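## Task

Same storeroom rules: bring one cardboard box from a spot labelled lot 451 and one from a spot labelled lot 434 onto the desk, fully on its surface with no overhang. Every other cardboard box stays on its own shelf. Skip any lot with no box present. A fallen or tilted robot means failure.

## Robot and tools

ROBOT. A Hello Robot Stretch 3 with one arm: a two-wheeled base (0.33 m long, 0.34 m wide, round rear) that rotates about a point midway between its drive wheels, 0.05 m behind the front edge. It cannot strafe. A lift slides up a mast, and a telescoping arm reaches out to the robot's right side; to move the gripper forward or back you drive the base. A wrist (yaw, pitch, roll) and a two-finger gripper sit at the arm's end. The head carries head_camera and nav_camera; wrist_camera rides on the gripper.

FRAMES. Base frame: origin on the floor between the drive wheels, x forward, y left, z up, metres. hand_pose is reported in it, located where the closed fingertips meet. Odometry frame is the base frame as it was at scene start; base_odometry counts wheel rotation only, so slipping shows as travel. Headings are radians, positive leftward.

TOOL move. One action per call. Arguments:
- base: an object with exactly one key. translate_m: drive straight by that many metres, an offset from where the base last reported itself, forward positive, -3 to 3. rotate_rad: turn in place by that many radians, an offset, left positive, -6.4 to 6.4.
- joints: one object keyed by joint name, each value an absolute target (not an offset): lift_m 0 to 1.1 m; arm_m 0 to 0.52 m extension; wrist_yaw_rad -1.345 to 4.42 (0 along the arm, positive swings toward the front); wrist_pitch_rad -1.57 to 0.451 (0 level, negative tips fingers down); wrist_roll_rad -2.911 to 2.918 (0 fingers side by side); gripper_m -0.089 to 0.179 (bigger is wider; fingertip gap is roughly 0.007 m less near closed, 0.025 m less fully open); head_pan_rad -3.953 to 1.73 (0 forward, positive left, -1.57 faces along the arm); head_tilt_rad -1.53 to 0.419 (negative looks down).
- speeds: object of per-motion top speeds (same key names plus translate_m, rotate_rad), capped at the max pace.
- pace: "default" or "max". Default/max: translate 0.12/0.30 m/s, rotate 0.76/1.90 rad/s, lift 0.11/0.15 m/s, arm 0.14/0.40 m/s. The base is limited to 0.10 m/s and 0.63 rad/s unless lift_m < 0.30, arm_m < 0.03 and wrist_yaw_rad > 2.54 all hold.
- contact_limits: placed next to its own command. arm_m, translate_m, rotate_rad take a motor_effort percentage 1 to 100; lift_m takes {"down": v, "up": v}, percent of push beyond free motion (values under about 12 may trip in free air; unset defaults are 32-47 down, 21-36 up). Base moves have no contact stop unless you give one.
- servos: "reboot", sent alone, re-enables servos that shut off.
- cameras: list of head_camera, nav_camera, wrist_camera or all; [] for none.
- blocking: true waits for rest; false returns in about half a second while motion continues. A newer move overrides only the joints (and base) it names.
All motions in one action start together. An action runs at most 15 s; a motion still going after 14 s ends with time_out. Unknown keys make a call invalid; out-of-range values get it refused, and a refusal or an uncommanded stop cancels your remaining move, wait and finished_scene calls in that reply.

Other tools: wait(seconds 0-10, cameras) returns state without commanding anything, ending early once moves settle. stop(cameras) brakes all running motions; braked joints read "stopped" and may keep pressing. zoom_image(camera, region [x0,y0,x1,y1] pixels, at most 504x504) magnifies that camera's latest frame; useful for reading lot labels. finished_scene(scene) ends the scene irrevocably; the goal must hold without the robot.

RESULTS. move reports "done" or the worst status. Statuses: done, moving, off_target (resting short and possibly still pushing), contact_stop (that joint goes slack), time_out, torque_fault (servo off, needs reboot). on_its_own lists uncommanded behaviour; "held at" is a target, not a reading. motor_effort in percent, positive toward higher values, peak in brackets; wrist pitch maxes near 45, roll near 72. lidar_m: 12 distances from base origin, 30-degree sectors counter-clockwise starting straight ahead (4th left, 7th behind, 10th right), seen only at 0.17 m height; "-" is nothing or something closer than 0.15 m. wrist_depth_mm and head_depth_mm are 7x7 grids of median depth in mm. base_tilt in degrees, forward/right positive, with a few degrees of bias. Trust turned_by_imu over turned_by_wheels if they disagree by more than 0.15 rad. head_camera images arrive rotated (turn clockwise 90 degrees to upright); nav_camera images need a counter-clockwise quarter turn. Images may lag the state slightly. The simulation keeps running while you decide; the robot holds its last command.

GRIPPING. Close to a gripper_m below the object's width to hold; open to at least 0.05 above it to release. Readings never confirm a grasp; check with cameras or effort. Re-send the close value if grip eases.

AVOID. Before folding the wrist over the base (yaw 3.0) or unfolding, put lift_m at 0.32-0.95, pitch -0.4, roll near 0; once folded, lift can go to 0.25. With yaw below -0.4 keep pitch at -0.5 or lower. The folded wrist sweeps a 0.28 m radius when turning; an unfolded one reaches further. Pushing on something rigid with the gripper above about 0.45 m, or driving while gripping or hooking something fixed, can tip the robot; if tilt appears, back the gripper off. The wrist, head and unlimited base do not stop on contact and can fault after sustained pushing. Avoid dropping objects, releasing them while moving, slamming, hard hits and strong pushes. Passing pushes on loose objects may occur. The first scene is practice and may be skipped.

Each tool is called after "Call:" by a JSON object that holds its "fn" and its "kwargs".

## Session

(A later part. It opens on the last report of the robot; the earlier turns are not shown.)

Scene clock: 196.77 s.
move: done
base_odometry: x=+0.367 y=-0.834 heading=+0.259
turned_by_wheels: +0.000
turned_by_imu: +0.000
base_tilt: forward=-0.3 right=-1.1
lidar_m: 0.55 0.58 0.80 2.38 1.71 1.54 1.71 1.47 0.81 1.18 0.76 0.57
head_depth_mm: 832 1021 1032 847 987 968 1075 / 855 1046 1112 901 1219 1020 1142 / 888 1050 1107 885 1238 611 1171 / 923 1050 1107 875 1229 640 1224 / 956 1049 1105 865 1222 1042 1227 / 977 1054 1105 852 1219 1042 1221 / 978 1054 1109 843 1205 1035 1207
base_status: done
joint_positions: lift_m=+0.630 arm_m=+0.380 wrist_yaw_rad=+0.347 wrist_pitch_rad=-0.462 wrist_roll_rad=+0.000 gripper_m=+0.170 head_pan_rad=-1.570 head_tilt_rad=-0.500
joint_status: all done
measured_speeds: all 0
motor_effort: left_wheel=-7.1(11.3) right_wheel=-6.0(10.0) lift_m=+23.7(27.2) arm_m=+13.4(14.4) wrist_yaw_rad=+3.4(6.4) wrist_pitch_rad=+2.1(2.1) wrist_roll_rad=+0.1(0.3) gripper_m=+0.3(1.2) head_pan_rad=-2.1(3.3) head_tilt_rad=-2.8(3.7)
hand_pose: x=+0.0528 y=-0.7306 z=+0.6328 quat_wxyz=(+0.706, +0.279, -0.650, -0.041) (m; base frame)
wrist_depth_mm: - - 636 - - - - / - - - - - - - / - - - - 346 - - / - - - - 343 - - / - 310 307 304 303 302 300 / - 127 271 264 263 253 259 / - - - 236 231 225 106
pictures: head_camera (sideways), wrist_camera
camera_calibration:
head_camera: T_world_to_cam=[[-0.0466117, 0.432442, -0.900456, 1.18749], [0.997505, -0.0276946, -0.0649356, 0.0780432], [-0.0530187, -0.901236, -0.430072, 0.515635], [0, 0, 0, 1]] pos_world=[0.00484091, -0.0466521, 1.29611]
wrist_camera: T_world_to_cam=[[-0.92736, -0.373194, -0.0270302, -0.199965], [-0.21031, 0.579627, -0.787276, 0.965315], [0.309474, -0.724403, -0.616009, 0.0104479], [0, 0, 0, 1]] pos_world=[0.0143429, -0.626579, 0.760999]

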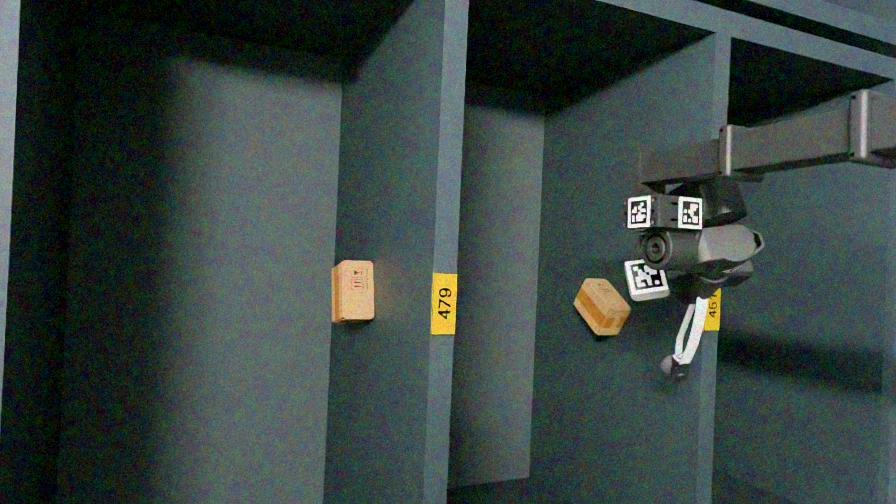

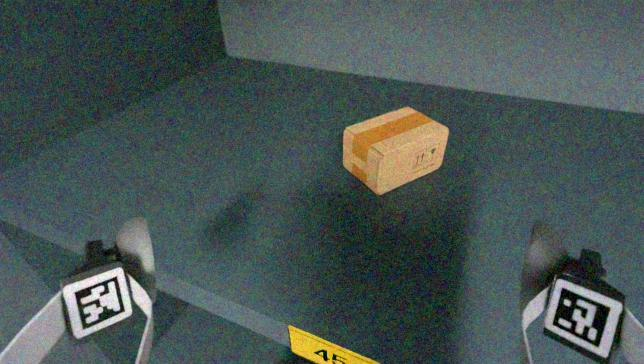

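Call:
{"fn": "move", "kwargs": {"joints": {"arm_m":0.0}, "cameras": []}}

Call:
{"fn": "move", "kwargs": {"base": {"translate_m":-0.05}, "cameras": []}}

Call:
{"fn": "move", "kwargs": {"base": {"rotate_rad":-1.571}, "joints": {"wrist_yaw_rad":-0.3}, "cameras": []}}

Call:
{"fn": "move", "kwargs": {"base": {"translate_m":0.13}, "cameras": []}}

Call:
{"fn": "move", "kwargs": {"base": {"rotate_rad":1.571}, "joints": {"lift_m":0.6}, "cameras": []}}

Call:
{"fn": "move", "kwargs": {"joints": {"wrist_yaw_rad":0.6,"arm_m":0.3}, "cameras": ["wrist_camera","head_camera"]}}

Scene clock: 225.63 s.
move: done
base_odometry: x=+0.367 y=-0.834 heading=+0.259
turned_by_wheels: +0.000
turned_by_imu: +0.000
base_tilt: forward=-0.3 right=-1.3
lidar_m: 0.55 0.58 0.80 2.38 1.72 1.55 1.71 1.48 0.81 1.18 0.76 0.57
head_depth_mm: 831 1022 1025 846 984 968 1084 / 854 1049 1110 903 1230 1032 1213 / 885 1044 1106 890 1238 1020 1235 / 920 1051 1113 876 1237 1048 1231 / 954 1053 1105 864 1223 1047 1221 / 977 1054 1104 853 1213 1041 1221 / 975 1054 1108 844 1204 1032 1216
base_status: not commanded
joint_positions: lift_m=+0.630 arm_m=+0.001 wrist_yaw_rad=+0.347 wrist_pitch_rad=-0.462 wrist_roll_rad=+0.000 gripper_m=+0.170 head_pan_rad=-1.570 head_tilt_rad=-0.500
joint_status: all done
measured_speeds: all 0
motor_effort: left_wheel=-7.2(7.7) right_wheel=-5.8(6.8) lift_m=+29.9(30.1) arm_m=-12.5(14.7) wrist_yaw_rad=+2.1(3.3) wrist_pitch_rad=+1.9(2.1) wrist_roll_rad=+0.1(0.6) gripper_m=+0.5(1.1) head_pan_rad=-2.3(3.1) head_tilt_rad=-2.4(2.7)
hand_pose: x=+0.0528 y=-0.3511 z=+0.6328 quat_wxyz=(+0.706, +0.279, -0.650, -0.041) (m; base frame)
wrist_depth_mm: 450 - - - 602 - - / 459 - - - - - - / - - - - - - - / - - - - - - - / - 143 - - - - 846 / - 125 888 863 - - - / 116 751 766 772 756 734 106
pictures: none
No camera images: "cameras" was empty.

Scene clock: 227.23 s.
move: done
base_odometry: x=+0.319 y=-0.846 heading=+0.259
turned_by_wheels: +0.000
turned_by_imu: +0.000
base_tilt: forward=-0.3 right=-1.3
lidar_m: 0.60 0.63 0.87 2.59 2.05 1.50 1.66 1.44 0.79 1.18 0.83 0.62
head_depth_mm: 822 914 893 790 874 952 1126 / 852 1047 1109 903 1158 1028 1156 / 882 1049 1111 893 1241 1019 1235 / 915 1051 1118 876 1231 1048 1228 / 949 1048 1102 865 1219 1046 1222 / 974 1053 1103 852 1213 1041 1219 / 976 1053 1100 846 1205 1031 1209
base_status: done
joint_positions: lift_m=+0.630 arm_m=+0.001 wrist_yaw_rad=+0.347 wrist_pitch_rad=-0.462 wrist_roll_rad=+0.000 gripper_m=+0.170 head_pan_rad=-1.570 head_tilt_rad=-0.500
joint_status: not commanded
measured_speeds: all 0
motor_effort: left_wheel=-3.8(10.8) right_wheel=-8.3(11.5) lift_m=+30.4(30.9) arm_m=-12.0(13.6) wrist_yaw_rad=+2.7(3.4) wrist_pitch_rad=+2.1(2.1) wrist_roll_rad=+0.0(0.3) gripper_m=+0.9(1.0) head_pan_rad=-2.5(3.4) head_tilt_rad=-1.5(2.8)
hand_pose: x=+0.0528 y=-0.3511 z=+0.6328 quat_wxyz=(+0.706, +0.279, -0.650, -0.041) (m; base frame)
wrist_depth_mm: - - - - 643 - - / - - - - - - - / - - - - - - - / - - - - - - - / - 143 983 - - - - / - 126 877 861 - - - / - 756 780 772 777 736 106
pictures: none
No camera images: "cameras" was empty.

Scene clock: 230.83 s.
move: done
base_odometry: x=+0.319 y=-0.846 heading=-1.311
turned_by_wheels: -1.571
turned_by_imu: -1.546
base_tilt: forward=-0.4 right=-1.2
lidar_m: 1.18 0.82 0.62 0.60 0.63 0.89 3.53 1.78 1.51 1.66 1.43 0.78
head_depth_mm: 1369 1489 1623 1780 1943 1616 1325 / 1368 1478 1595 1778 1917 1609 1317 / 1377 1485 1628 1782 1929 1609 1312 / 1380 1494 1618 1780 1918 1602 1304 / 1387 1509 1622 1796 1930 1589 1299 / 1389 1494 1633 1802 1951 1581 1293 / 1412 1521 1655 1825 1948 1580 1280
base_status: done
joint_positions: lift_m=+0.630 arm_m=+0.001 wrist_yaw_rad=-0.297 wrist_pitch_rad=-0.462 wrist_roll_rad=+0.000 gripper_m=+0.170 head_pan_rad=-1.570 head_tilt_rad=-0.500
joint_status: all done
measured_speeds: all 0
motor_effort: left_wheel=+8.4(11.9) right_wheel=-10.2(13.8) lift_m=+26.5(31.5) arm_m=-12.2(13.9) wrist_yaw_rad=-1.3(5.9) wrist_pitch_rad=+2.1(2.1) wrist_roll_rad=-0.2(0.3) gripper_m=+0.6(1.4) head_pan_rad=-2.4(3.0) head_tilt_rad=-1.3(2.3)
hand_pose: x=-0.0856 y=-0.3545 z=+0.6328 quat_wxyz=(+0.657, +0.059, -0.704, -0.263) (m; base frame)
wrist_depth_mm: - - - - - - - / - - - - - - - / - - - - - - - / - - - - - - - / - - - - - - - / 123 141 891 887 876 855 882 / 116 767 780 784 763 766 106
pictures: none
No camera images: "cameras" was empty.

Scene clock: 233.27 s.
move: done
base_odometry: x=+0.352 y=-0.972 heading=-1.311
turned_by_wheels: +0.000
turned_by_imu: -0.001
base_tilt: forward=-0.3 right=-1.2
lidar_m: 1.05 0.80 0.61 0.60 0.63 0.88 3.65 2.08 1.59 1.67 1.37 0.67
head_depth_mm: 1385 1488 1615 1790 1923 1634 1320 / 1377 1485 1600 1776 1932 1617 1324 / 1381 1489 1623 1777 1921 1623 1310 / 1388 1501 1622 1804 1927 1602 1303 / 1383 1510 1635 1801 1928 1584 1302 / 1410 1519 1666 1813 1953 1582 1295 / 1413 1533 1670 1819 1948 1574 1290
base_status: done
joint_positions: lift_m=+0.630 arm_m=+0.001 wrist_yaw_rad=-0.297 wrist_pitch_rad=-0.462 wrist_roll_rad=+0.000 gripper_m=+0.170 head_pan_rad=-1.570 head_tilt_rad=-0.500
joint_status: not commanded
measured_speeds: all 0
motor_effort: left_wheel=+8.1(13.1) right_wheel=+1.8(7.1) lift_m=+23.7(27.0) arm_m=-10.0(12.3) wrist_yaw_rad=-2.5(4.5) wrist_pitch_rad=+2.0(2.1) wrist_roll_rad=-0.1(0.3) gripper_m=+0.6(1.1) head_pan_rad=-2.4(3.0) head_tilt_rad=-0.6(1.9)
hand_pose: x=-0.0856 y=-0.3545 z=+0.6328 quat_wxyz=(+0.657, +0.059, -0.704, -0.263) (m; base frame)
wrist_depth_mm: - - - - - - - / - - - - - - - / - - - - - - - / - - - - - - - / - - - - - - - / - 141 886 887 896 856 862 / 116 768 787 771 766 749 106
pictures: none
No camera images: "cameras" was empty.

Scene clock: 236.87 s.
move: done
base_odometry: x=+0.352 y=-0.972 heading=+0.260
turned_by_wheels: +1.571
turned_by_imu: +1.546
base_tilt: forward=-0.4 right=-1.2
lidar_m: 0.60 0.62 0.87 2.57 1.86 1.59 1.67 1.38 0.67 1.05 0.80 0.61
head_depth_mm: 833 906 911 737 855 843 880 / 856 925 999 731 1164 955 1082 / 856 931 1002 721 1189 953 1174 / 862 926 999 713 1180 948 1165 / 863 928 989 705 1185 942 1158 / 864 937 999 697 1184 936 1159 / 869 935 993 693 1183 932 1182
base_status: done
joint_positions: lift_m=+0.600 arm_m=+0.001 wrist_yaw_rad=-0.297 wrist_pitch_rad=-0.462 wrist_roll_rad=+0.000 gripper_m=+0.170 head_pan_rad=-1.570 head_tilt_rad=-0.500
joint_status: all done
measured_speeds: all 0
motor_effort: left_wheel=-9.1(12.4) right_wheel=+9.0(12.8) lift_m=+23.9(24.4) arm_m=-13.1(13.6) wrist_yaw_rad=-2.0(4.3) wrist_pitch_rad=+2.0(2.1) wrist_roll_rad=+0.0(0.3) gripper_m=+0.4(1.1) head_pan_rad=-2.4(2.9) head_tilt_rad=-0.3(1.9)
hand_pose: x=-0.0856 y=-0.3545 z=+0.6028 quat_wxyz=(+0.657, +0.059, -0.704, -0.263) (m; base frame)
wrist_depth_mm: - - - - - 398 - / - 484 - - 509 - - / - - - - - - - / - - - - - - - / - 143 - - 630 574 - / - 124 - - 708 134 793 / - - - 722 733 723 106
pictures: none
No camera images: "cameras" was empty.

Scene clock: 240.30 s.
move: done
base_odometry: x=+0.352 y=-0.972 heading=+0.260
turned_by_wheels: +0.000
turned_by_imu: +0.000
base_tilt: forward=-0.4 right=-1.2
lidar_m: 0.60 0.62 0.87 2.58 1.86 1.59 1.67 1.38 0.67 1.05 0.80 0.61
head_depth_mm: 836 907 910 740 856 842 881 / 855 926 998 729 1167 962 849 / 857 928 996 723 1189 954 572 / 857 928 1002 712 1179 944 593 / 860 931 988 704 1179 942 1160 / 861 938 993 699 1180 936 1160 / 863 935 992 691 1182 934 1186
base_status: not commanded
joint_positions: lift_m=+0.600 arm_m=+0.300 wrist_yaw_rad=+0.597 wrist_pitch_rad=-0.463 wrist_roll_rad=+0.000 gripper_m=+0.170 head_pan_rad=-1.570 head_tilt_rad=-0.500
joint_status: all done
measured_speeds: all 0
motor_effort: left_wheel=-8.6(9.1) right_wheel=+8.2(9.8) lift_m=+23.3(24.7) arm_m=+13.0(15.4) wrist_yaw_rad=+2.4(6.0) wrist_pitch_rad=+2.0(2.2) wrist_roll_rad=-0.2(0.3) gripper_m=+0.7(1.4) head_pan_rad=-2.3(2.8) head_tilt_rad=-0.5(1.1)
hand_pose: x=+0.1013 y=-0.6258 z=+0.6028 quat_wxyz=(+0.706, +0.357, -0.610, +0.047) (m; base frame)
wrist_depth_mm: - - - 636 - - - / - - - - - - - / - - - - 290 290 - / - 319 315 313 291 299 308 / - 267 266 264 262 262 259 / - 124 237 229 233 219 224 / - 643 - 201 200 194 106
pictures: head_camera (sideways), wrist_camera
camera_calibration:
head_camera: T_world_to_cam=[[-0.0466117, 0.432442, -0.900456, 1.18749], [0.997505, -0.0276946, -0.0649356, 0.0780432], [-0.0530187, -0.901236, -0.430072, 0.515635], [0, 0, 0, 1]] pos_world=[0.00484091, -0.0466521, 1.29611]
wrist_camera: T_world_to_cam=[[-0.806277, -0.590917, -0.0270977, -0.265088], [-0.347085, 0.509681, -0.787247, 0.861277], [0.479009, -0.625334, -0.616043, 0.0976316], [0, 0, 0, 1]] pos_world=[0.0384354, -0.534569, 0.730999]

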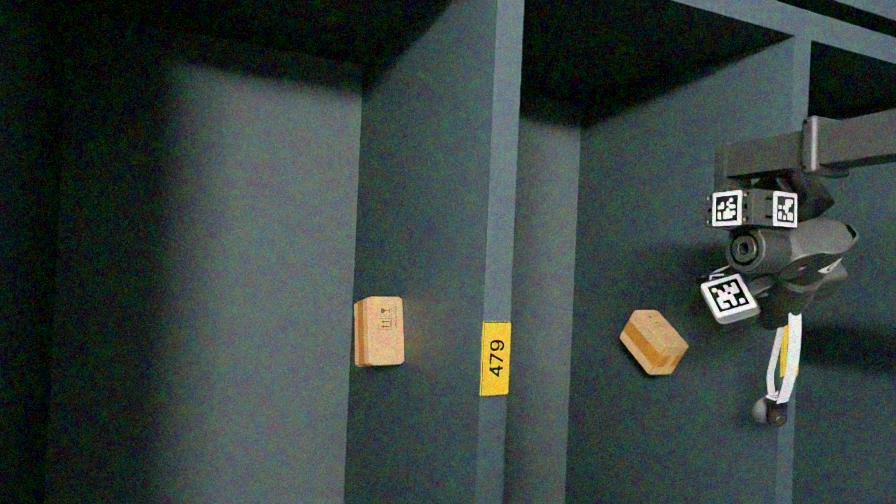

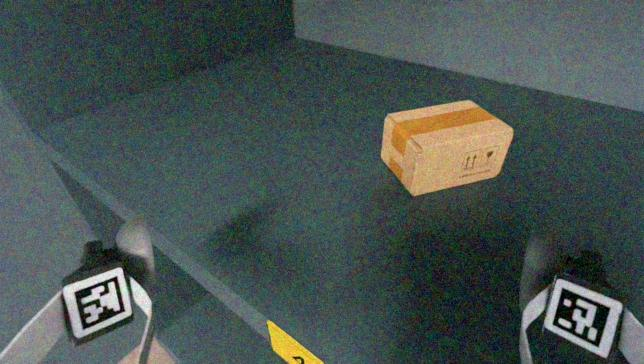

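Call:
{"fn": "move", "kwargs": {"base": {"translate_m":0.008}, "joints": {"arm_m":0.4,"lift_m":0.572}, "cameras": ["wrist_camera"]}}

Call:
{"fn": "move", "kwargs": {"joints": {"arm_m":0.48}, "contact_limits": {"arm_m":35}, "cameras": ["wrist_camera","head_camera"]}}

Scene clock: 256.67 s.
move: done
base_odometry: x=+0.360 y=-0.970 heading=+0.260
turned_by_wheels: +0.000
turned_by_imu: +0.000
base_tilt: forward=-0.1 right=-1.3
lidar_m: 0.59 0.62 0.86 2.53 2.35 1.60 1.68 1.38 0.67 1.05 0.79 0.61
head_depth_mm: 834 902 933 736 877 865 892 / 858 927 1000 728 1175 957 1026 / 859 927 997 719 1195 683 836 / 858 928 999 714 1178 697 1171 / 862 931 989 705 1186 885 1166 / 863 927 996 698 1187 938 1185 / 864 935 995 691 1183 930 1179
base_status: done
joint_positions: lift_m=+0.572 arm_m=+0.400 wrist_yaw_rad=+0.597 wrist_pitch_rad=-0.463 wrist_roll_rad=+0.000 gripper_m=+0.170 head_pan_rad=-1.570 head_tilt_rad=-0.500
joint_status: all done
measured_speeds: all 0
motor_effort: left_wheel=+4.7(6.4) right_wheel=+7.5(11.8) lift_m=+24.7(26.0) arm_m=+12.8(14.3) wrist_yaw_rad=+3.0(3.2) wrist_pitch_rad=+2.0(2.1) wrist_roll_rad=-0.2(0.3) gripper_m=+0.8(1.1) head_pan_rad=-1.9(2.8) head_tilt_rad=+0.3(1.4)
hand_pose: x=+0.1014 y=-0.7258 z=+0.5748 quat_wxyz=(+0.706, +0.357, -0.610, +0.047) (m; base frame)
wrist_depth_mm: - - - - - - 320 / - - - - - - 326 / 325 323 320 304 220 313 308 / 277 273 271 249 197 254 262 / 231 229 227 219 212 222 222 / 123 141 196 194 193 188 190 / 166 169 173 172 170 170 106
pictures: wrist_camera
camera_calibration:
wrist_camera: T_world_to_cam=[[-0.806095, -0.591167, -0.0270575, -0.325132], [-0.347255, 0.509538, -0.787264, 0.89013], [0.479191, -0.625214, -0.616022, 0.0179039], [0, 0, 0, 1]] pos_world=[0.0384352, -0.634569, 0.702999]

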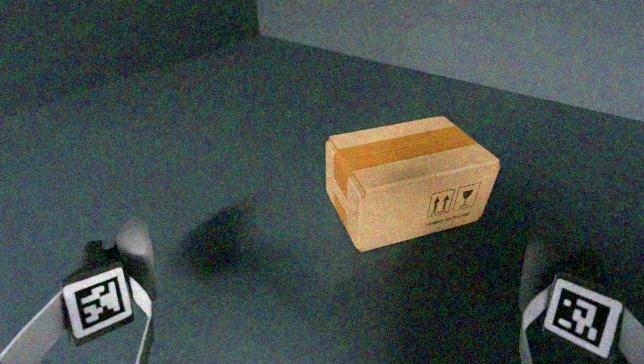

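Scene clock: 258.47 s.
move: done
base_odometry: x=+0.360 y=-0.970 heading=+0.260
turned_by_wheels: +0.000
turned_by_imu: +0.000
base_tilt: forward=-0.3 right=-1.2
lidar_m: 0.59 0.62 0.86 2.54 2.35 1.59 1.68 1.38 0.68 1.05 0.80 0.61
head_depth_mm: 838 903 931 741 875 864 892 / 853 926 993 731 1174 958 849 / 857 926 997 719 1187 708 580 / 859 928 1000 715 1181 813 1168 / 859 932 990 707 1183 886 1164 / 864 930 992 699 1184 926 1186 / 863 935 993 691 1191 931 1176
base_status: not commanded
joint_positions: lift_m=+0.572 arm_m=+0.480 wrist_yaw_rad=+0.597 wrist_pitch_rad=-0.463 wrist_roll_rad=+0.000 gripper_m=+0.170 head_pan_rad=-1.570 head_tilt_rad=-0.500
joint_status: all done
measured_speeds: all 0
motor_effort: left_wheel=+4.1(4.7) right_wheel=+8.1(8.2) lift_m=+26.1(26.6) arm_m=+13.3(14.5) wrist_yaw_rad=+3.5(3.5) wrist_pitch_rad=+2.1(2.1) wrist_roll_rad=+0.1(0.3) gripper_m=+1.1(1.1) head_pan_rad=-1.8(2.8) head_tilt_rad=+0.7(1.6)
contact_limits: arm_m 35 (drawing in: default 31, maximum 55; extending or still: default 40, maximum 69)
hand_pose: x=+0.1014 y=-0.8058 z=+0.5748 quat_wxyz=(+0.706, +0.357, -0.610, +0.047) (m; base frame)
wrist_depth_mm: - - 516 - 330 295 260 / - - - - - 313 272 / 312 323 318 317 314 313 293 / 278 274 270 269 265 265 262 / 231 227 215 158 162 223 220 / 123 141 190 144 165 188 191 / 166 169 169 163 170 169 106
pictures: head_camera (sideways), wrist_camera
camera_calibration:
head_camera: T_world_to_cam=[[-0.0466117, 0.432442, -0.900456, 1.18749], [0.997505, -0.0276946, -0.0649356, 0.0780432], [-0.0530187, -0.901236, -0.430072, 0.515635], [0, 0, 0, 1]] pos_world=[0.00484091, -0.0466521, 1.29611]
wrist_camera: T_world_to_cam=[[-0.806095, -0.591167, -0.0270575, -0.372426], [-0.347255, 0.509538, -0.787264, 0.930893], [0.479191, -0.625214, -0.616022, -0.0321133], [0, 0, 0, 1]] pos_world=[0.0384352, -0.714569, 0.702999]

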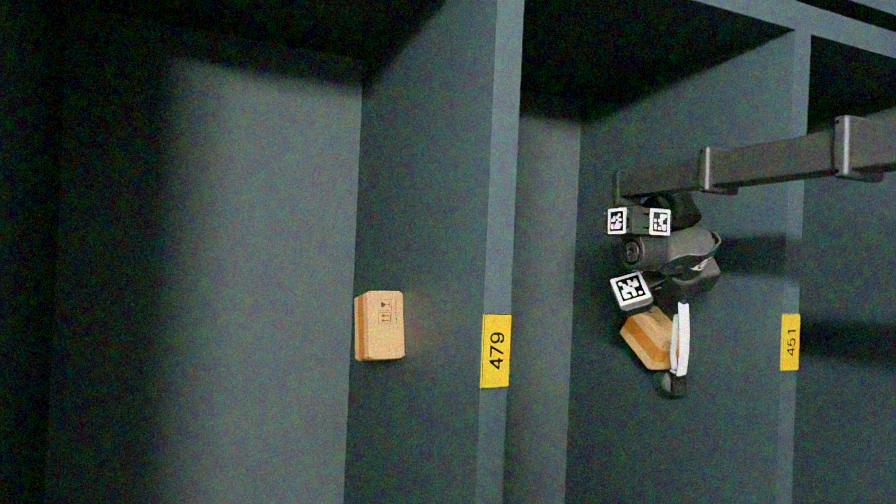

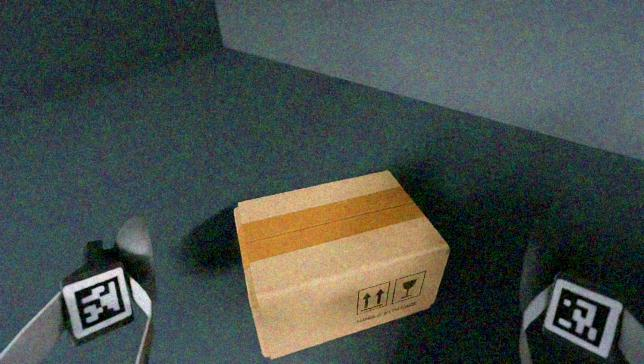

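Call:
{"fn": "move", "kwargs": {"joints": {"gripper_m":0.04}, "cameras": ["wrist_camera"]}}

Call:
{"fn": "move", "kwargs": {"joints": {"lift_m":0.64}, "cameras": ["wrist_camera"]}}

Scene clock: 263.83 s.
move: done
base_odometry: x=+0.360 y=-0.970 heading=+0.260
turned_by_wheels: +0.000
turned_by_imu: +0.000
base_tilt: forward=-0.2 right=-1.3
lidar_m: 0.59 0.61 0.85 2.53 2.36 1.59 1.68 1.38 0.68 1.05 0.80 0.61
head_depth_mm: 837 906 931 736 872 864 896 / 854 928 993 731 1179 956 849 / 857 932 992 721 1188 712 579 / 861 932 999 714 1179 815 1170 / 859 929 988 704 1179 911 1164 / 861 935 999 698 1178 939 1184 / 863 932 992 690 1184 932 1175
base_status: not commanded
joint_positions: lift_m=+0.572 arm_m=+0.480 wrist_yaw_rad=+0.598 wrist_pitch_rad=-0.463 wrist_roll_rad=+0.000 gripper_m=+0.041 head_pan_rad=-1.570 head_tilt_rad=-0.500
joint_status: all done
measured_speeds: all 0
motor_effort: left_wheel=+3.9(4.6) right_wheel=+7.2(8.4) lift_m=+30.6(31.5) arm_m=+12.7(13.9) wrist_yaw_rad=+1.5(3.4) wrist_pitch_rad=+2.1(2.1) wrist_roll_rad=-0.2(0.3) gripper_m=-17.7(90.0) head_pan_rad=-1.8(2.8) head_tilt_rad=+1.4(2.1)
contact_limits: arm_m 35 (drawing in: default 31, maximum 55; extending or still: default 40, maximum 69)
hand_pose: x=+0.1015 y=-0.8057 z=+0.5748 quat_wxyz=(+0.706, +0.358, -0.610, +0.047) (m; base frame)
wrist_depth_mm: - - 520 - 330 294 260 / - - - - - 313 274 / 314 323 319 316 313 313 292 / 276 273 271 268 267 263 262 / 231 229 153 158 157 222 221 / 198 197 137 144 151 191 191 / 179 165 164 164 170 124 169
pictures: wrist_camera
camera_calibration:
wrist_camera: T_world_to_cam=[[-0.805885, -0.591454, -0.0270534, -0.372642], [-0.34745, 0.509427, -0.78725, 0.930811], [0.479404, -0.625034, -0.61604, -0.0319799], [0, 0, 0, 1]] pos_world=[0.0384349, -0.714569, 0.702999]

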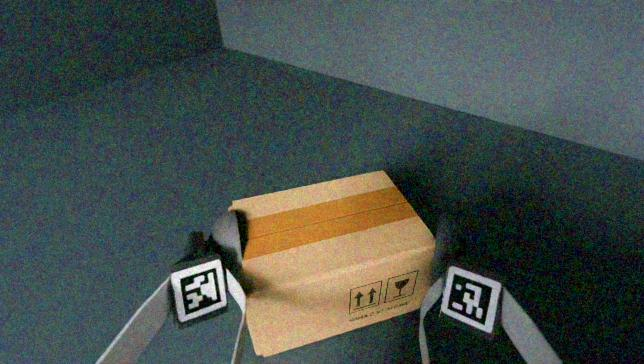

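Scene clock: 265.30 s.
move: done
base_odometry: x=+0.360 y=-0.970 heading=+0.260
turned_by_wheels: +0.000
turned_by_imu: +0.000
base_tilt: forward=-0.3 right=-1.1
lidar_m: 0.59 0.62 0.86 2.54 2.35 1.60 1.68 1.38 0.68 1.05 0.79 0.61
head_depth_mm: 840 904 930 739 876 860 896 / 856 926 994 729 1166 961 472 / 857 927 1001 720 1142 717 1142 / 857 928 1001 711 809 890 1167 / 860 931 992 705 1176 938 1158 / 861 933 999 696 1183 938 1179 / 864 934 996 691 1185 933 1181
base_status: not commanded
joint_positions: lift_m=+0.640 arm_m=+0.480 wrist_yaw_rad=+0.598 wrist_pitch_rad=-0.470 wrist_roll_rad=+0.000 gripper_m=+0.041 head_pan_rad=-1.570 head_tilt_rad=-0.500
joint_status: all done
measured_speeds: all 0
motor_effort: left_wheel=+4.0(4.3) right_wheel=+6.7(8.3) lift_m=+31.2(34.0) arm_m=+13.2(13.6) wrist_yaw_rad=+2.0(3.0) wrist_pitch_rad=+3.4(3.5) wrist_roll_rad=+0.0(0.3) gripper_m=-17.7(18.6) head_pan_rad=-2.2(2.7) head_tilt_rad=+1.3(2.3)
contact_limits: arm_m 35 (drawing in: default 31, maximum 55; extending or still: default 40, maximum 69)
hand_pose: x=+0.1009 y=-0.8049 z=+0.6412 quat_wxyz=(+0.706, +0.360, -0.608, +0.045) (m; base frame)
wrist_depth_mm: - - 518 - 333 294 260 / - - 554 - - 316 273 / - - - - - 325 294 / - - - 183 - 351 309 / 319 319 153 158 157 311 307 / 275 275 136 144 151 267 266 / 249 231 158 167 237 227 235
pictures: wrist_camera
camera_calibration:
wrist_camera: T_world_to_cam=[[-0.806014, -0.591265, -0.0273334, -0.37041], [-0.350737, 0.514304, -0.782608, 0.983709], [0.476786, -0.621206, -0.621915, 0.0168362], [0, 0, 0, 1]] pos_world=[0.0384404, -0.714477, 0.770205]

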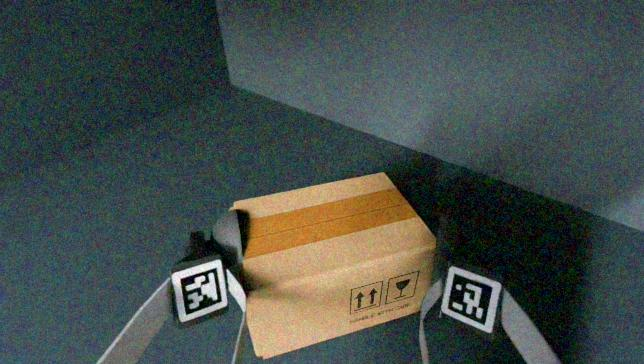

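Call:
{"fn": "move", "kwargs": {"joints": {"arm_m":0.2}, "cameras": []}}

Call:
{"fn": "move", "kwargs": {"joints": {"arm_m":0.0}, "cameras": []}}

Call:
{"fn": "move", "kwargs": {"joints": {"wrist_yaw_rad":0.0,"lift_m":0.88}, "cameras": []}}

Call:
{"fn": "move", "kwargs": {"base": {"rotate_rad":1.97}, "cameras": []}}

Call:
{"fn": "move", "kwargs": {"base": {"translate_m":1.34}, "cameras": []}}

Call:
{"fn": "move", "kwargs": {"base": {"rotate_rad":2.78}}}

Scene clock: 298.13 s.
move: done
base_odometry: x=+0.360 y=-0.970 heading=+0.260
turned_by_wheels: +0.000
turned_by_imu: +0.000
base_tilt: forward=-0.3 right=-1.1
lidar_m: 0.59 0.61 0.86 2.54 2.35 1.59 1.68 1.38 0.67 1.05 0.79 0.61
head_depth_mm: 835 905 935 739 875 863 896 / 856 925 991 729 1175 958 832 / 863 931 996 722 1190 948 455 / 858 929 998 713 1178 952 473 / 861 929 990 705 1180 943 556 / 864 933 997 698 1185 934 1127 / 862 938 989 692 1185 932 1179
base_status: not commanded
joint_positions: lift_m=+0.640 arm_m=+0.200 wrist_yaw_rad=+0.598 wrist_pitch_rad=-0.470 wrist_roll_rad=+0.000 gripper_m=+0.041 head_pan_rad=-1.570 head_tilt_rad=-0.500
joint_status: all done
measured_speeds: all 0
motor_effort: left_wheel=+3.9(4.5) right_wheel=+7.9(8.5) lift_m=+31.1(31.9) arm_m=-11.2(14.6) wrist_yaw_rad=+0.6(2.7) wrist_pitch_rad=+3.4(3.6) wrist_roll_rad=+0.0(0.3) gripper_m=-17.7(18.2) head_pan_rad=-1.9(2.7) head_tilt_rad=+2.1(3.0)
hand_pose: x=+0.1009 y=-0.5249 z=+0.6412 quat_wxyz=(+0.706, +0.360, -0.608, +0.045) (m; base frame)
wrist_depth_mm: 417 - - 704 - - - / 445 - - - - - - / 456 - - - - - - / - - - 182 - - - / - - 153 158 157 310 309 / - - 136 144 151 269 268 / - 123 155 161 - 121 237
pictures: none
No camera images: "cameras" was empty.

Scene clock: 300.83 s.
move: done
base_odometry: x=+0.360 y=-0.970 heading=+0.260
turned_by_wheels: +0.000
turned_by_imu: +0.000
base_tilt: forward=-0.4 right=-1.1
lidar_m: 0.59 0.61 0.86 2.53 2.15 1.60 1.68 1.38 0.68 1.05 0.79 0.60
head_depth_mm: 835 901 929 739 878 866 898 / 859 927 996 730 1173 958 1110 / 857 931 999 725 1183 956 1171 / 861 929 1000 715 1185 948 1164 / 859 929 990 706 1184 938 1160 / 863 934 996 701 1182 936 1180 / 863 933 995 692 1183 936 1181
base_status: not commanded
joint_positions: lift_m=+0.640 arm_m=+0.001 wrist_yaw_rad=+0.598 wrist_pitch_rad=-0.470 wrist_roll_rad=+0.000 gripper_m=+0.041 head_pan_rad=-1.570 head_tilt_rad=-0.500
joint_status: all done
measured_speeds: all 0
motor_effort: left_wheel=+3.9(4.4) right_wheel=+7.2(8.5) lift_m=+30.4(31.4) arm_m=-12.2(14.8) wrist_yaw_rad=+1.7(3.4) wrist_pitch_rad=+3.5(3.6) wrist_roll_rad=+0.0(0.3) gripper_m=-17.4(18.2) head_pan_rad=-2.1(2.5) head_tilt_rad=+2.7(3.2)
hand_pose: x=+0.1009 y=-0.3255 z=+0.6411 quat_wxyz=(+0.706, +0.360, -0.608, +0.045) (m; base frame)
wrist_depth_mm: 434 - - - - - - / 443 - - - - - - / 455 - - - - - - / - - - 184 - - - / - - 153 159 157 - - / - - 136 144 151 - - / - 756 157 166 739 106 -
pictures: none
No camera images: "cameras" was empty.

Scene clock: 303.83 s.
move: done
base_odometry: x=+0.360 y=-0.970 heading=+0.260
turned_by_wheels: +0.000
turned_by_imu: +0.000
base_tilt: forward=-0.3 right=-1.2
lidar_m: 0.59 0.62 0.85 2.53 2.16 1.59 1.68 1.38 0.67 1.05 0.79 0.61
head_depth_mm: 831 903 928 740 874 865 850 / 858 927 998 729 1174 964 849 / 858 927 1001 721 1191 952 329 / 858 928 1001 713 1180 945 283 / 860 929 988 706 1183 944 1126 / 862 933 997 697 1177 940 1183 / 864 936 991 691 1181 933 1184
base_status: not commanded
joint_positions: lift_m=+0.880 arm_m=+0.001 wrist_yaw_rad=+0.003 wrist_pitch_rad=-0.471 wrist_roll_rad=+0.000 gripper_m=+0.041 head_pan_rad=-1.570 head_tilt_rad=-0.500
joint_status: all done
measured_speeds: all 0
motor_effort: left_wheel=+4.1(4.6) right_wheel=+7.1(8.4) lift_m=+29.1(34.4) arm_m=-9.1(13.1) wrist_yaw_rad=-4.1(6.9) wrist_pitch_rad=+3.5(3.6) wrist_roll_rad=-0.1(0.5) gripper_m=-17.7(18.1) head_pan_rad=-1.2(2.3) head_tilt_rad=+3.1(3.7)
hand_pose: x=-0.0209 y=-0.3630 z=+0.8811 quat_wxyz=(+0.688, +0.166, -0.687, -0.164) (m; base frame)
wrist_depth_mm: - 763 - - - - - / - 840 - - - - - / - - - - - - - / - - - 182 - - - / - - 153 158 157 594 - / - - 136 144 151 536 567 / - - 145 161 - 121 -
pictures: none
No camera images: "cameras" was empty.

Scene clock: 308.07 s.
move: done
base_odometry: x=+0.360 y=-0.970 heading=+2.229
turned_by_wheels: +1.970
turned_by_imu: +1.938
base_tilt: forward=-0.3 right=-1.2
lidar_m: 2.09 1.59 1.68 1.38 0.67 0.84 0.85 0.64 0.59 0.60 0.75 1.60
head_depth_mm: 457 488 524 567 616 676 733 / 474 506 547 594 651 714 775 / 493 529 573 622 685 742 329 / 513 553 601 660 726 772 283 / 534 578 631 694 769 851 976 / 559 607 667 739 824 932 1073 / 586 638 702 781 882 1006 1171
base_status: done
joint_positions: lift_m=+0.880 arm_m=+0.001 wrist_yaw_rad=+0.002 wrist_pitch_rad=-0.471 wrist_roll_rad=+0.000 gripper_m=+0.041 head_pan_rad=-1.570 head_tilt_rad=-0.500
joint_status: not commanded
measured_speeds: all 0
motor_effort: left_wheel=-9.5(12.5) right_wheel=+8.6(12.7) lift_m=+25.1(29.2) arm_m=-12.2(13.3) wrist_yaw_rad=-2.4(4.4) wrist_pitch_rad=+3.5(3.7) wrist_roll_rad=-0.2(0.3) gripper_m=-17.4(18.1) head_pan_rad=-1.9(2.5) head_tilt_rad=+3.1(4.2)
hand_pose: x=-0.0210 y=-0.3630 z=+0.8811 quat_wxyz=(+0.688, +0.166, -0.687, -0.164) (m; base frame)
wrist_depth_mm: - - - - - - - / - - - - - - - / - - - - - - - / - - - 184 - - - / - - 153 158 157 - - / - - 136 144 151 - - / - - 158 161 - 106 -
pictures: none
No camera images: "cameras" was empty.

Scene clock: 322.60 s.
move: time_out
base_odometry: x=-0.459 y=+0.090 heading=+2.229
turned_by_wheels: +0.000
turned_by_imu: +0.000
base_tilt: forward=-0.3 right=-1.1
lidar_m: 1.24 0.57 0.80 0.75 1.47 1.82 1.81 1.20 1.11 1.13 1.42 2.45
head_depth_mm: 887 950 1020 1105 1197 1320 1353 / 924 986 1058 1156 1258 1386 1390 / 960 1031 1116 1209 1336 1442 329 / 1003 1076 1174 1282 1418 1495 283 / 1039 1125 1227 1348 1503 1571 1234 / 1089 1174 1298 1430 1589 1590 1287 / 1137 1250 1363 1519 1707 1573 1286
base_status: translate_m time_out (by the wheels' count: +1.3397 of +1.3400)
joint_positions: lift_m=+0.880 arm_m=+0.001 wrist_yaw_rad=+0.002 wrist_pitch_rad=-0.471 wrist_roll_rad=+0.000 gripper_m=+0.041 head_pan_rad=-1.570 head_tilt_rad=-0.500
joint_status: not commanded
measured_speeds: all 0
motor_effort: left_wheel=-0.3(9.9) right_wheel=-0.8(13.8) lift_m=+31.7(31.7) arm_m=-4.3(12.6) wrist_yaw_rad=-3.7(4.2) wrist_pitch_rad=+3.5(3.7) wrist_roll_rad=-0.2(0.3) gripper_m=-17.7(18.3) head_pan_rad=-1.8(2.4) head_tilt_rad=+4.3(5.2)
hand_pose: x=-0.0210 y=-0.3630 z=+0.8811 quat_wxyz=(+0.688, +0.166, -0.687, -0.164) (m; base frame)
wrist_depth_mm: - - - 898 - - - / - - - - - - - / - - - - - - - / - - - - - - - / - - 154 159 157 - - / - - 136 144 151 - - / - - 158 166 - 972 -
pictures: none
No camera images: "cameras" was empty.

not run: a stop that you did not command came earlier in this reply.

Call:
{"fn": "move", "kwargs": {"base": {"rotate_rad":2.79}}}

Scene clock: 331.57 s.
move: done
base_odometry: x=-0.459 y=+0.090 heading=-1.264
turned_by_wheels: +2.790
turned_by_imu: +2.745
base_tilt: forward=-0.3 right=-1.2
lidar_m: 1.82 1.53 1.15 1.11 1.16 1.63 2.45 1.24 0.57 0.75 0.76 1.68
head_depth_mm: 958 1038 1131 1216 957 735 626 / 962 1041 1129 1214 949 730 624 / 967 1042 1133 1210 941 723 329 / 967 1047 1138 1206 932 718 283 / 969 1046 1142 1216 929 714 567 / 973 1049 1137 1217 919 710 596 / 972 1048 1145 1258 919 710 593
base_status: done
joint_positions: lift_m=+0.880 arm_m=+0.001 wrist_yaw_rad=+0.002 wrist_pitch_rad=-0.471 wrist_roll_rad=+0.000 gripper_m=+0.041 head_pan_rad=-1.570 head_tilt_rad=-0.500
joint_status: not commanded
measured_speeds: all 0
motor_effort: left_wheel=-7.5(12.7) right_wheel=+9.0(12.6) lift_m=+27.6(32.1) arm_m=-13.2(13.5) wrist_yaw_rad=-2.6(4.3) wrist_pitch_rad=+3.4(3.7) wrist_roll_rad=-0.2(0.3) gripper_m=-17.5(18.1) head_pan_rad=-1.8(2.4) head_tilt_rad=+3.8(4.9)
hand_pose: x=-0.0210 y=-0.3630 z=+0.8811 quat_wxyz=(+0.688, +0.166, -0.687, -0.164) (m; base frame)
wrist_depth_mm: 898 - - - - - - / - - - - - - - / - - - - - - - / - - - 183 - - - / - - 153 158 157 - - / - - 136 144 151 - - / - 109 144 161 - 106 -
pictures: head_camera (sideways), nav_camera (sideways), wrist_camera
camera_calibration:
head_camera: T_world_to_cam=[[-0.0465761, 0.43224, -0.900555, 1.18761], [0.997507, -0.0277251, -0.0648976, 0.0779924], [-0.0530193, -0.901332, -0.429871, 0.515369], [0, 0, 0, 1]] pos_world=[0.00484101, -0.046653, 1.29612]
nav_camera: T_world_to_cam=[[0.0173528, -0.455981, 0.88982, -1.11495], [-0.999791, -0.0175225, 0.0105182, 0.0426246], [0.0107957, -0.889817, -0.45619, 0.54692], [0, 0, 0, 1]] pos_world=[0.0560588, -0.0209899, 1.24116]
wrist_camera: T_world_to_cam=[[-0.998921, -0.0375361, -0.0273464, -0.00394508], [-0.00199263, 0.622939, -0.782268, 0.947848], [0.0463985, -0.781369, -0.622342, 0.431823], [0, 0, 0, 1]] pos_world=[-0.0220881, -0.253186, 1.01011]

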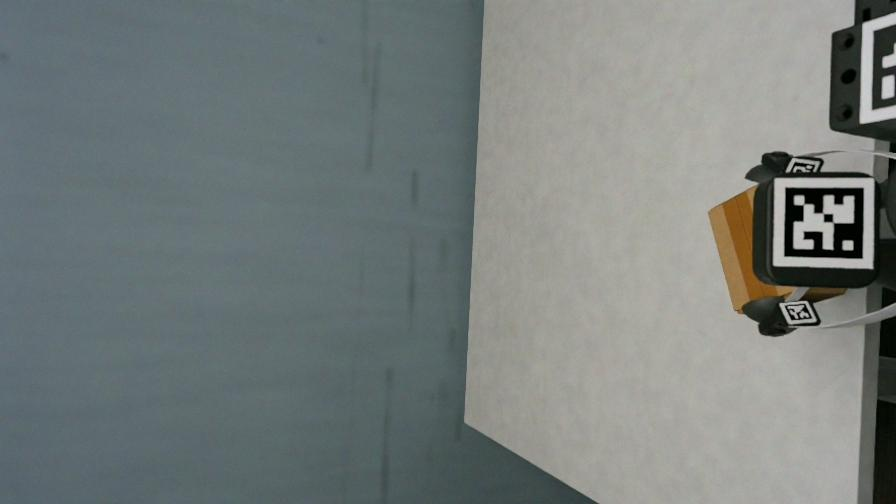

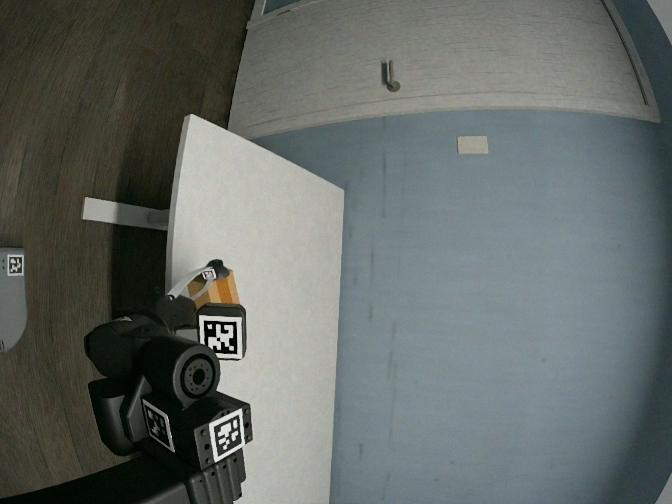

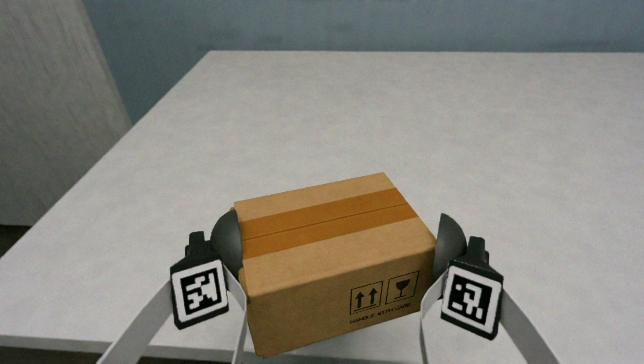

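Call:
{"fn": "move", "kwargs": {"joints": {"arm_m":0.22,"lift_m":0.8}, "cameras": []}}

Call:
{"fn": "move", "kwargs": {"joints": {"lift_m":0.755}, "speeds": {"lift_m":0.03}, "contact_limits": {"lift_m":{"down":14}}, "cameras": ["wrist_camera","head_camera"]}}

Scene clock: 342.17 s.
move: done
base_odometry: x=-0.459 y=+0.090 heading=-1.264
turned_by_wheels: +0.000
turned_by_imu: +0.000
base_tilt: forward=-0.2 right=-1.3
lidar_m: 1.82 1.53 1.14 1.11 1.16 1.63 2.45 1.24 0.57 0.75 0.76 1.68
head_depth_mm: 961 1035 1128 1224 956 710 291 / 963 1041 1132 1217 953 364 336 / 962 1044 1136 1208 941 397 574 / 963 1042 1133 1212 937 420 586 / 965 1048 1137 1218 925 696 599 / 968 1049 1142 1223 921 711 596 / 972 1051 1144 1257 912 708 593
base_status: not commanded
joint_positions: lift_m=+0.800 arm_m=+0.220 wrist_yaw_rad=+0.002 wrist_pitch_rad=-0.471 wrist_roll_rad=+0.000 gripper_m=+0.041 head_pan_rad=-1.570 head_tilt_rad=-0.500
joint_status: all done
measured_speeds: all 0
motor_effort: left_wheel=-7.3(8.0) right_wheel=+8.8(9.9) lift_m=+25.3(27.5) arm_m=+12.3(15.2) wrist_yaw_rad=-1.1(3.5) wrist_pitch_rad=+3.7(3.8) wrist_roll_rad=+0.1(0.4) gripper_m=-17.5(18.2) head_pan_rad=-1.1(2.0) head_tilt_rad=+3.1(4.3)
hand_pose: x=-0.0210 y=-0.5824 z=+0.8009 quat_wxyz=(+0.688, +0.166, -0.687, -0.165) (m; base frame)
wrist_depth_mm: - - - - - - - / - - - - - - - / 796 - - - - - - / - - - 183 - - - / - - 153 158 157 - - / - - 136 144 151 - - / - - 145 161 - 106 -
pictures: none
No camera images: "cameras" was empty.

Scene clock: 344.10 s.
move: done
base_odometry: x=-0.459 y=+0.090 heading=-1.264
turned_by_wheels: +0.000
turned_by_imu: +0.000
base_tilt: forward=-0.3 right=-1.3
lidar_m: 1.82 1.53 1.15 1.11 1.17 1.63 2.45 1.24 0.57 0.75 0.76 1.68
head_depth_mm: 960 1038 1133 1223 955 732 567 / 959 1039 1129 1211 951 420 354 / 963 1041 1135 1211 943 422 427 / 967 1044 1131 1213 932 441 558 / 966 1047 1138 1218 927 703 599 / 963 1046 1145 1217 919 710 597 / 974 1055 1141 1256 911 707 596
base_status: not commanded
joint_positions: lift_m=+0.755 arm_m=+0.220 wrist_yaw_rad=+0.002 wrist_pitch_rad=-0.458 wrist_roll_rad=+0.000 gripper_m=+0.041 head_pan_rad=-1.570 head_tilt_rad=-0.500
joint_status: all done
measured_speeds: all 0
motor_effort: left_wheel=-7.1(7.9) right_wheel=+8.7(9.7) lift_m=+21.4(26.9) arm_m=+10.1(12.9) wrist_yaw_rad=-2.2(3.6) wrist_pitch_rad=+1.2(3.8) wrist_roll_rad=-0.1(0.3) gripper_m=-17.3(17.9) head_pan_rad=-1.3(2.1) head_tilt_rad=+3.5(4.5)
contact_limits: lift_m down 14 (down: maximum 72; up: maximum 65)
hand_pose: x=-0.0210 y=-0.5841 z=+0.7588 quat_wxyz=(+0.689, +0.162, -0.688, -0.160) (m; base frame)
wrist_depth_mm: - - - - - - - / - - - - - - - / - - - - - - - / - - - 180 - - - / - - 151 157 157 - - / - - 136 144 149 - - / - - 144 160 - 105 -
pictures: head_camera (sideways), wrist_camera
camera_calibration:
head_camera: T_world_to_cam=[[-0.0465761, 0.43224, -0.900555, 1.18761], [0.997507, -0.0277251, -0.0648976, 0.0779924], [-0.0530193, -0.901332, -0.429871, 0.515369], [0, 0, 0, 1]] pos_world=[0.00484101, -0.046653, 1.29612]
wrist_camera: T_world_to_cam=[[-0.998916, -0.0379537, -0.0269333, -0.0161275], [-0.00199223, 0.613068, -0.790028, 0.990091], [0.0464964, -0.789118, -0.612479, 0.170995], [0, 0, 0, 1]] pos_world=[-0.0220882, -0.47267, 0.886496]

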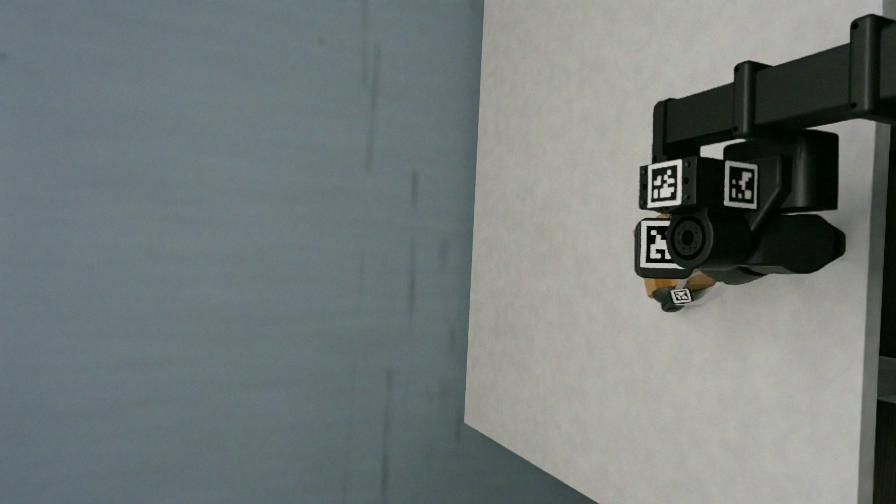

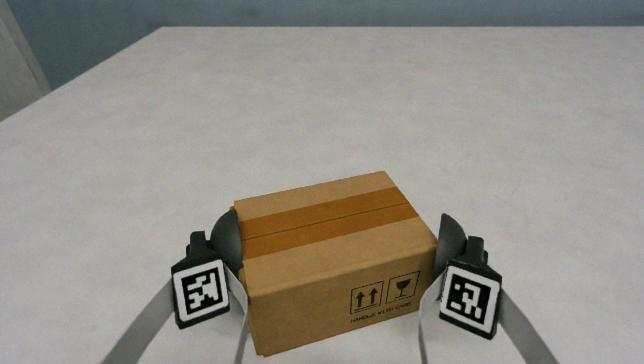

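Call:
{"fn": "move", "kwargs": {"joints": {"gripper_m":0.15}, "cameras": []}}

Call:
{"fn": "move", "kwargs": {"joints": {"arm_m":0.0}, "cameras": ["head_camera"]}}

Call:
{"fn": "move", "kwargs": {"joints": {"wrist_yaw_rad":3.0,"wrist_pitch_rad":-0.4,"gripper_m":0.04,"lift_m":0.75}, "cameras": []}}

Call:
{"fn": "move", "kwargs": {"base": {"rotate_rad":3.14}, "joints": {"lift_m":0.28}, "pace": "max", "cameras": []}}

Call:
{"fn": "move", "kwargs": {"base": {"translate_m":1.9}, "pace": "max", "cameras": ["nav_camera"]}}

Scene clock: 367.53 s.
move: done
base_odometry: x=-0.459 y=+0.090 heading=-1.264
turned_by_wheels: +0.000
turned_by_imu: +0.000
base_tilt: forward=-0.2 right=-1.3
lidar_m: 1.82 1.54 1.15 1.11 1.16 1.63 2.46 1.24 0.57 0.75 0.76 1.69
head_depth_mm: 957 1037 1126 1226 958 732 579 / 959 1038 1128 1210 947 420 353 / 960 1038 1132 1206 945 421 427 / 965 1044 1136 1208 931 440 559 / 969 1043 1139 1220 923 693 597 / 972 1046 1147 1216 920 710 596 / 968 1051 1148 1257 912 708 595
base_status: not commanded
joint_positions: lift_m=+0.755 arm_m=+0.220 wrist_yaw_rad=+0.001 wrist_pitch_rad=-0.461 wrist_roll_rad=+0.000 gripper_m=+0.150 head_pan_rad=-1.570 head_tilt_rad=-0.500
joint_status: all done
measured_speeds: all 0
motor_effort: left_wheel=-7.4(7.6) right_wheel=+8.4(9.4) lift_m=+30.3(30.3) arm_m=+3.2(5.7) wrist_yaw_rad=-0.8(3.0) wrist_pitch_rad=+1.7(1.8) wrist_roll_rad=+0.0(0.3) gripper_m=+0.7(83.0) head_pan_rad=-0.9(2.0) head_tilt_rad=+2.9(4.3)
contact_limits: lift_m down 14 (down: maximum 72; up: maximum 65)
hand_pose: x=-0.0213 y=-0.5838 z=+0.7582 quat_wxyz=(+0.689, +0.162, -0.688, -0.161) (m; base frame)
wrist_depth_mm: - - - - - - - / - - - - - - - / - - - - - - - / - - - 179 179 - - / - 146 - 157 156 140 - / - 126 139 144 165 124 - / - 119 - 161 - - 111
pictures: none
No camera images: "cameras" was empty.

Scene clock: 370.40 s.
move: done
base_odometry: x=-0.459 y=+0.090 heading=-1.264
turned_by_wheels: +0.000
turned_by_imu: +0.000
base_tilt: forward=-0.2 right=-1.2
lidar_m: 1.82 1.54 1.15 1.11 1.16 1.63 2.46 1.24 0.57 0.75 0.76 1.68
head_depth_mm: 962 1039 1127 1220 956 731 596 / 963 1040 1131 1212 949 726 590 / 962 1040 1129 1206 942 723 589 / 962 1044 1136 1213 937 696 602 / 967 1044 1139 1220 930 717 598 / 970 1050 1138 1225 922 712 594 / 972 1052 1146 1257 915 708 594
base_status: not commanded
joint_positions: lift_m=+0.755 arm_m=+0.001 wrist_yaw_rad=+0.001 wrist_pitch_rad=-0.461 wrist_roll_rad=+0.000 gripper_m=+0.150 head_pan_rad=-1.570 head_tilt_rad=-0.500
joint_status: all done
measured_speeds: all 0
motor_effort: left_wheel=-7.7(7.8) right_wheel=+9.3(9.7) lift_m=+30.3(31.1) arm_m=-12.5(14.7) wrist_yaw_rad=-1.5(2.8) wrist_pitch_rad=+1.8(2.0) wrist_roll_rad=+0.1(0.3) gripper_m=+0.6(1.2) head_pan_rad=-1.4(2.0) head_tilt_rad=+3.1(4.0)
contact_limits: lift_m down 14 (down: maximum 72; up: maximum 65)
hand_pose: x=-0.0213 y=-0.3643 z=+0.7581 quat_wxyz=(+0.689, +0.162, -0.688, -0.162) (m; base frame)
wrist_depth_mm: 888 - - - - - - / - - - 322 - - - / - - - 338 - - - / - - - - - - - / - 146 - - - 140 - / - 126 - - - 124 116 / 873 880 887 912 917 853 114
pictures: head_camera (sideways)
camera_calibration:
head_camera: T_world_to_cam=[[-0.0465761, 0.43224, -0.900555, 1.18761], [0.997507, -0.0277251, -0.0648976, 0.0779924], [-0.0530193, -0.901332, -0.429871, 0.515369], [0, 0, 0, 1]] pos_world=[0.00484101, -0.046653, 1.29612]

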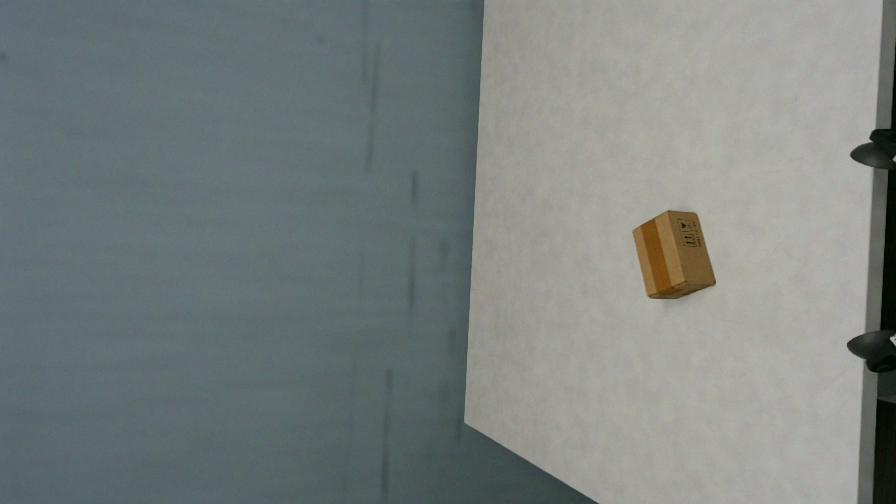

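Scene clock: 372.90 s.
move: done
base_odometry: x=-0.459 y=+0.090 heading=-1.264
turned_by_wheels: +0.000
turned_by_imu: +0.000
base_tilt: forward=-0.4 right=-1.1
lidar_m: 1.82 1.53 1.14 1.11 1.17 1.63 2.45 1.24 0.57 0.75 0.76 1.69
head_depth_mm: 960 1037 1130 1218 955 734 597 / 964 1037 1134 1213 948 729 592 / 962 1045 1138 1211 943 724 589 / 966 1042 1138 1210 935 697 601 / 968 1046 1140 1210 928 714 600 / 970 1045 1140 1222 922 712 596 / 977 1056 1148 1259 914 709 593
base_status: not commanded
joint_positions: lift_m=+0.750 arm_m=+0.001 wrist_yaw_rad=+2.997 wrist_pitch_rad=-0.421 wrist_roll_rad=+0.000 gripper_m=+0.040 head_pan_rad=-1.570 head_tilt_rad=-0.500
joint_status: all done
measured_speeds: all 0
motor_effort: left_wheel=-7.4(7.7) right_wheel=+9.1(9.8) lift_m=+24.2(31.0) arm_m=-11.0(12.7) wrist_yaw_rad=+2.1(4.9) wrist_pitch_rad=+3.4(6.0) wrist_roll_rad=+0.0(0.3) gripper_m=+0.6(81.4) head_pan_rad=-1.1(1.7) head_tilt_rad=+3.0(4.0)
hand_pose: x=+0.0111 y=+0.0762 z=+0.7621 quat_wxyz=(+0.198, +0.700, +0.097, +0.679) (m; base frame)
wrist_depth_mm: - 137 - - - - - / - 148 - - - - - / - 162 - - - - - / - 186 - - - - - / - - 203 - - - - / - - 127 - 129 - - / 957 944 264 913 896 901 911
pictures: none
No camera images: "cameras" was empty.

Scene clock: 377.87 s.
move: done
base_odometry: x=-0.459 y=+0.090 heading=+1.875
turned_by_wheels: +3.140
turned_by_imu: +3.084
base_tilt: forward=-0.3 right=-1.1
lidar_m: 2.45 1.23 0.57 0.75 0.75 1.62 1.82 1.59 1.15 1.11 1.15 1.57
head_depth_mm: 919 993 1092 1192 1318 1478 1322 / 919 994 1082 1191 1315 1475 1325 / 917 995 1078 1178 1315 1466 1316 / 915 987 1075 1183 1309 1452 1303 / 914 987 1078 1177 1306 1454 1299 / 911 986 1075 1177 1303 1435 1295 / 912 985 1070 1169 1299 1438 1278
base_status: done
joint_positions: lift_m=+0.280 arm_m=+0.001 wrist_yaw_rad=+2.997 wrist_pitch_rad=-0.419 wrist_roll_rad=+0.000 gripper_m=+0.040 head_pan_rad=-1.570 head_tilt_rad=-0.500
joint_status: all done
measured_speeds: all 0
motor_effort: left_wheel=-6.9(14.5) right_wheel=+7.1(14.4) lift_m=+31.2(31.4) arm_m=-12.6(14.0) wrist_yaw_rad=+2.6(3.7) wrist_pitch_rad=+3.0(3.2) wrist_roll_rad=+0.2(0.4) gripper_m=+0.2(1.0) head_pan_rad=-0.4(2.0) head_tilt_rad=+2.8(3.9)
hand_pose: x=+0.0111 y=+0.0764 z=+0.2924 quat_wxyz=(+0.197, +0.700, +0.097, +0.679) (m; base frame)
wrist_depth_mm: - 137 - - - - - / - 148 - - - - - / 925 162 862 912 871 873 870 / 730 186 654 706 700 706 684 / 603 572 204 566 561 577 571 / 510 504 127 298 129 494 491 / 280 280 257 269 419 431 430
pictures: none
No camera images: "cameras" was empty.

Scene clock: 385.63 s.
move: done
base_odometry: x=-1.029 y=+1.902 heading=+1.875
turned_by_wheels: +0.000
turned_by_imu: +0.002
base_tilt: forward=-0.3 right=-1.2
lidar_m: 0.57 0.59 0.81 1.18 1.22 1.11 3.69 1.57 1.19 2.27 0.82 0.59
head_depth_mm: 1273 1249 1218 1206 1330 1461 1323 / 2133 2325 2477 2535 1685 1516 1315 / 2145 2316 2519 2684 2077 1619 1318 / 2135 2324 2507 2689 2085 1608 1310 / 2132 2311 2488 2668 2051 1602 1303 / 2104 2267 2463 2565 2031 1585 1290 / 1669 1710 1728 1767 1790 1583 1289
base_status: done
joint_positions: lift_m=+0.280 arm_m=+0.001 wrist_yaw_rad=+2.997 wrist_pitch_rad=-0.419 wrist_roll_rad=+0.000 gripper_m=+0.040 head_pan_rad=-1.570 head_tilt_rad=-0.500
joint_status: not commanded
measured_speeds: all 0
motor_effort: left_wheel=+3.7(12.1) right_wheel=+2.7(16.1) lift_m=+24.3(31.1) arm_m=-5.6(12.7) wrist_yaw_rad=+3.1(3.7) wrist_pitch_rad=+3.2(3.2) wrist_roll_rad=-0.1(0.4) gripper_m=+0.6(1.1) head_pan_rad=-1.4(1.8) head_tilt_rad=+2.1(3.5)
hand_pose: x=+0.0110 y=+0.0764 z=+0.2924 quat_wxyz=(+0.197, +0.700, +0.097, +0.680) (m; base frame)
wrist_depth_mm: - 137 - - - - 604 / - 147 - - - - 600 / 931 163 868 867 881 843 621 / 735 187 654 700 699 694 662 / 599 570 203 572 557 571 573 / 509 505 127 299 129 493 494 / 279 279 257 267 424 431 430
pictures: nav_camera (sideways)
camera_calibration:
nav_camera: T_world_to_cam=[[0.0173528, -0.455981, 0.88982, -1.11495], [-0.999791, -0.0175225, 0.0105182, 0.0426246], [0.0107957, -0.889817, -0.45619, 0.54692], [0, 0, 0, 1]] pos_world=[0.0560588, -0.0209899, 1.24116]

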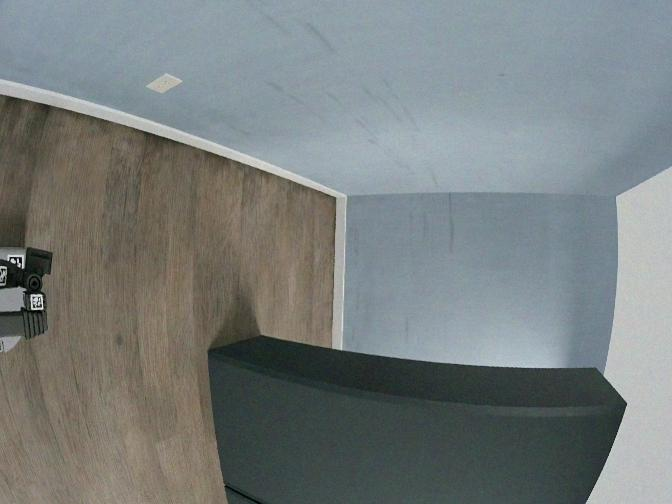

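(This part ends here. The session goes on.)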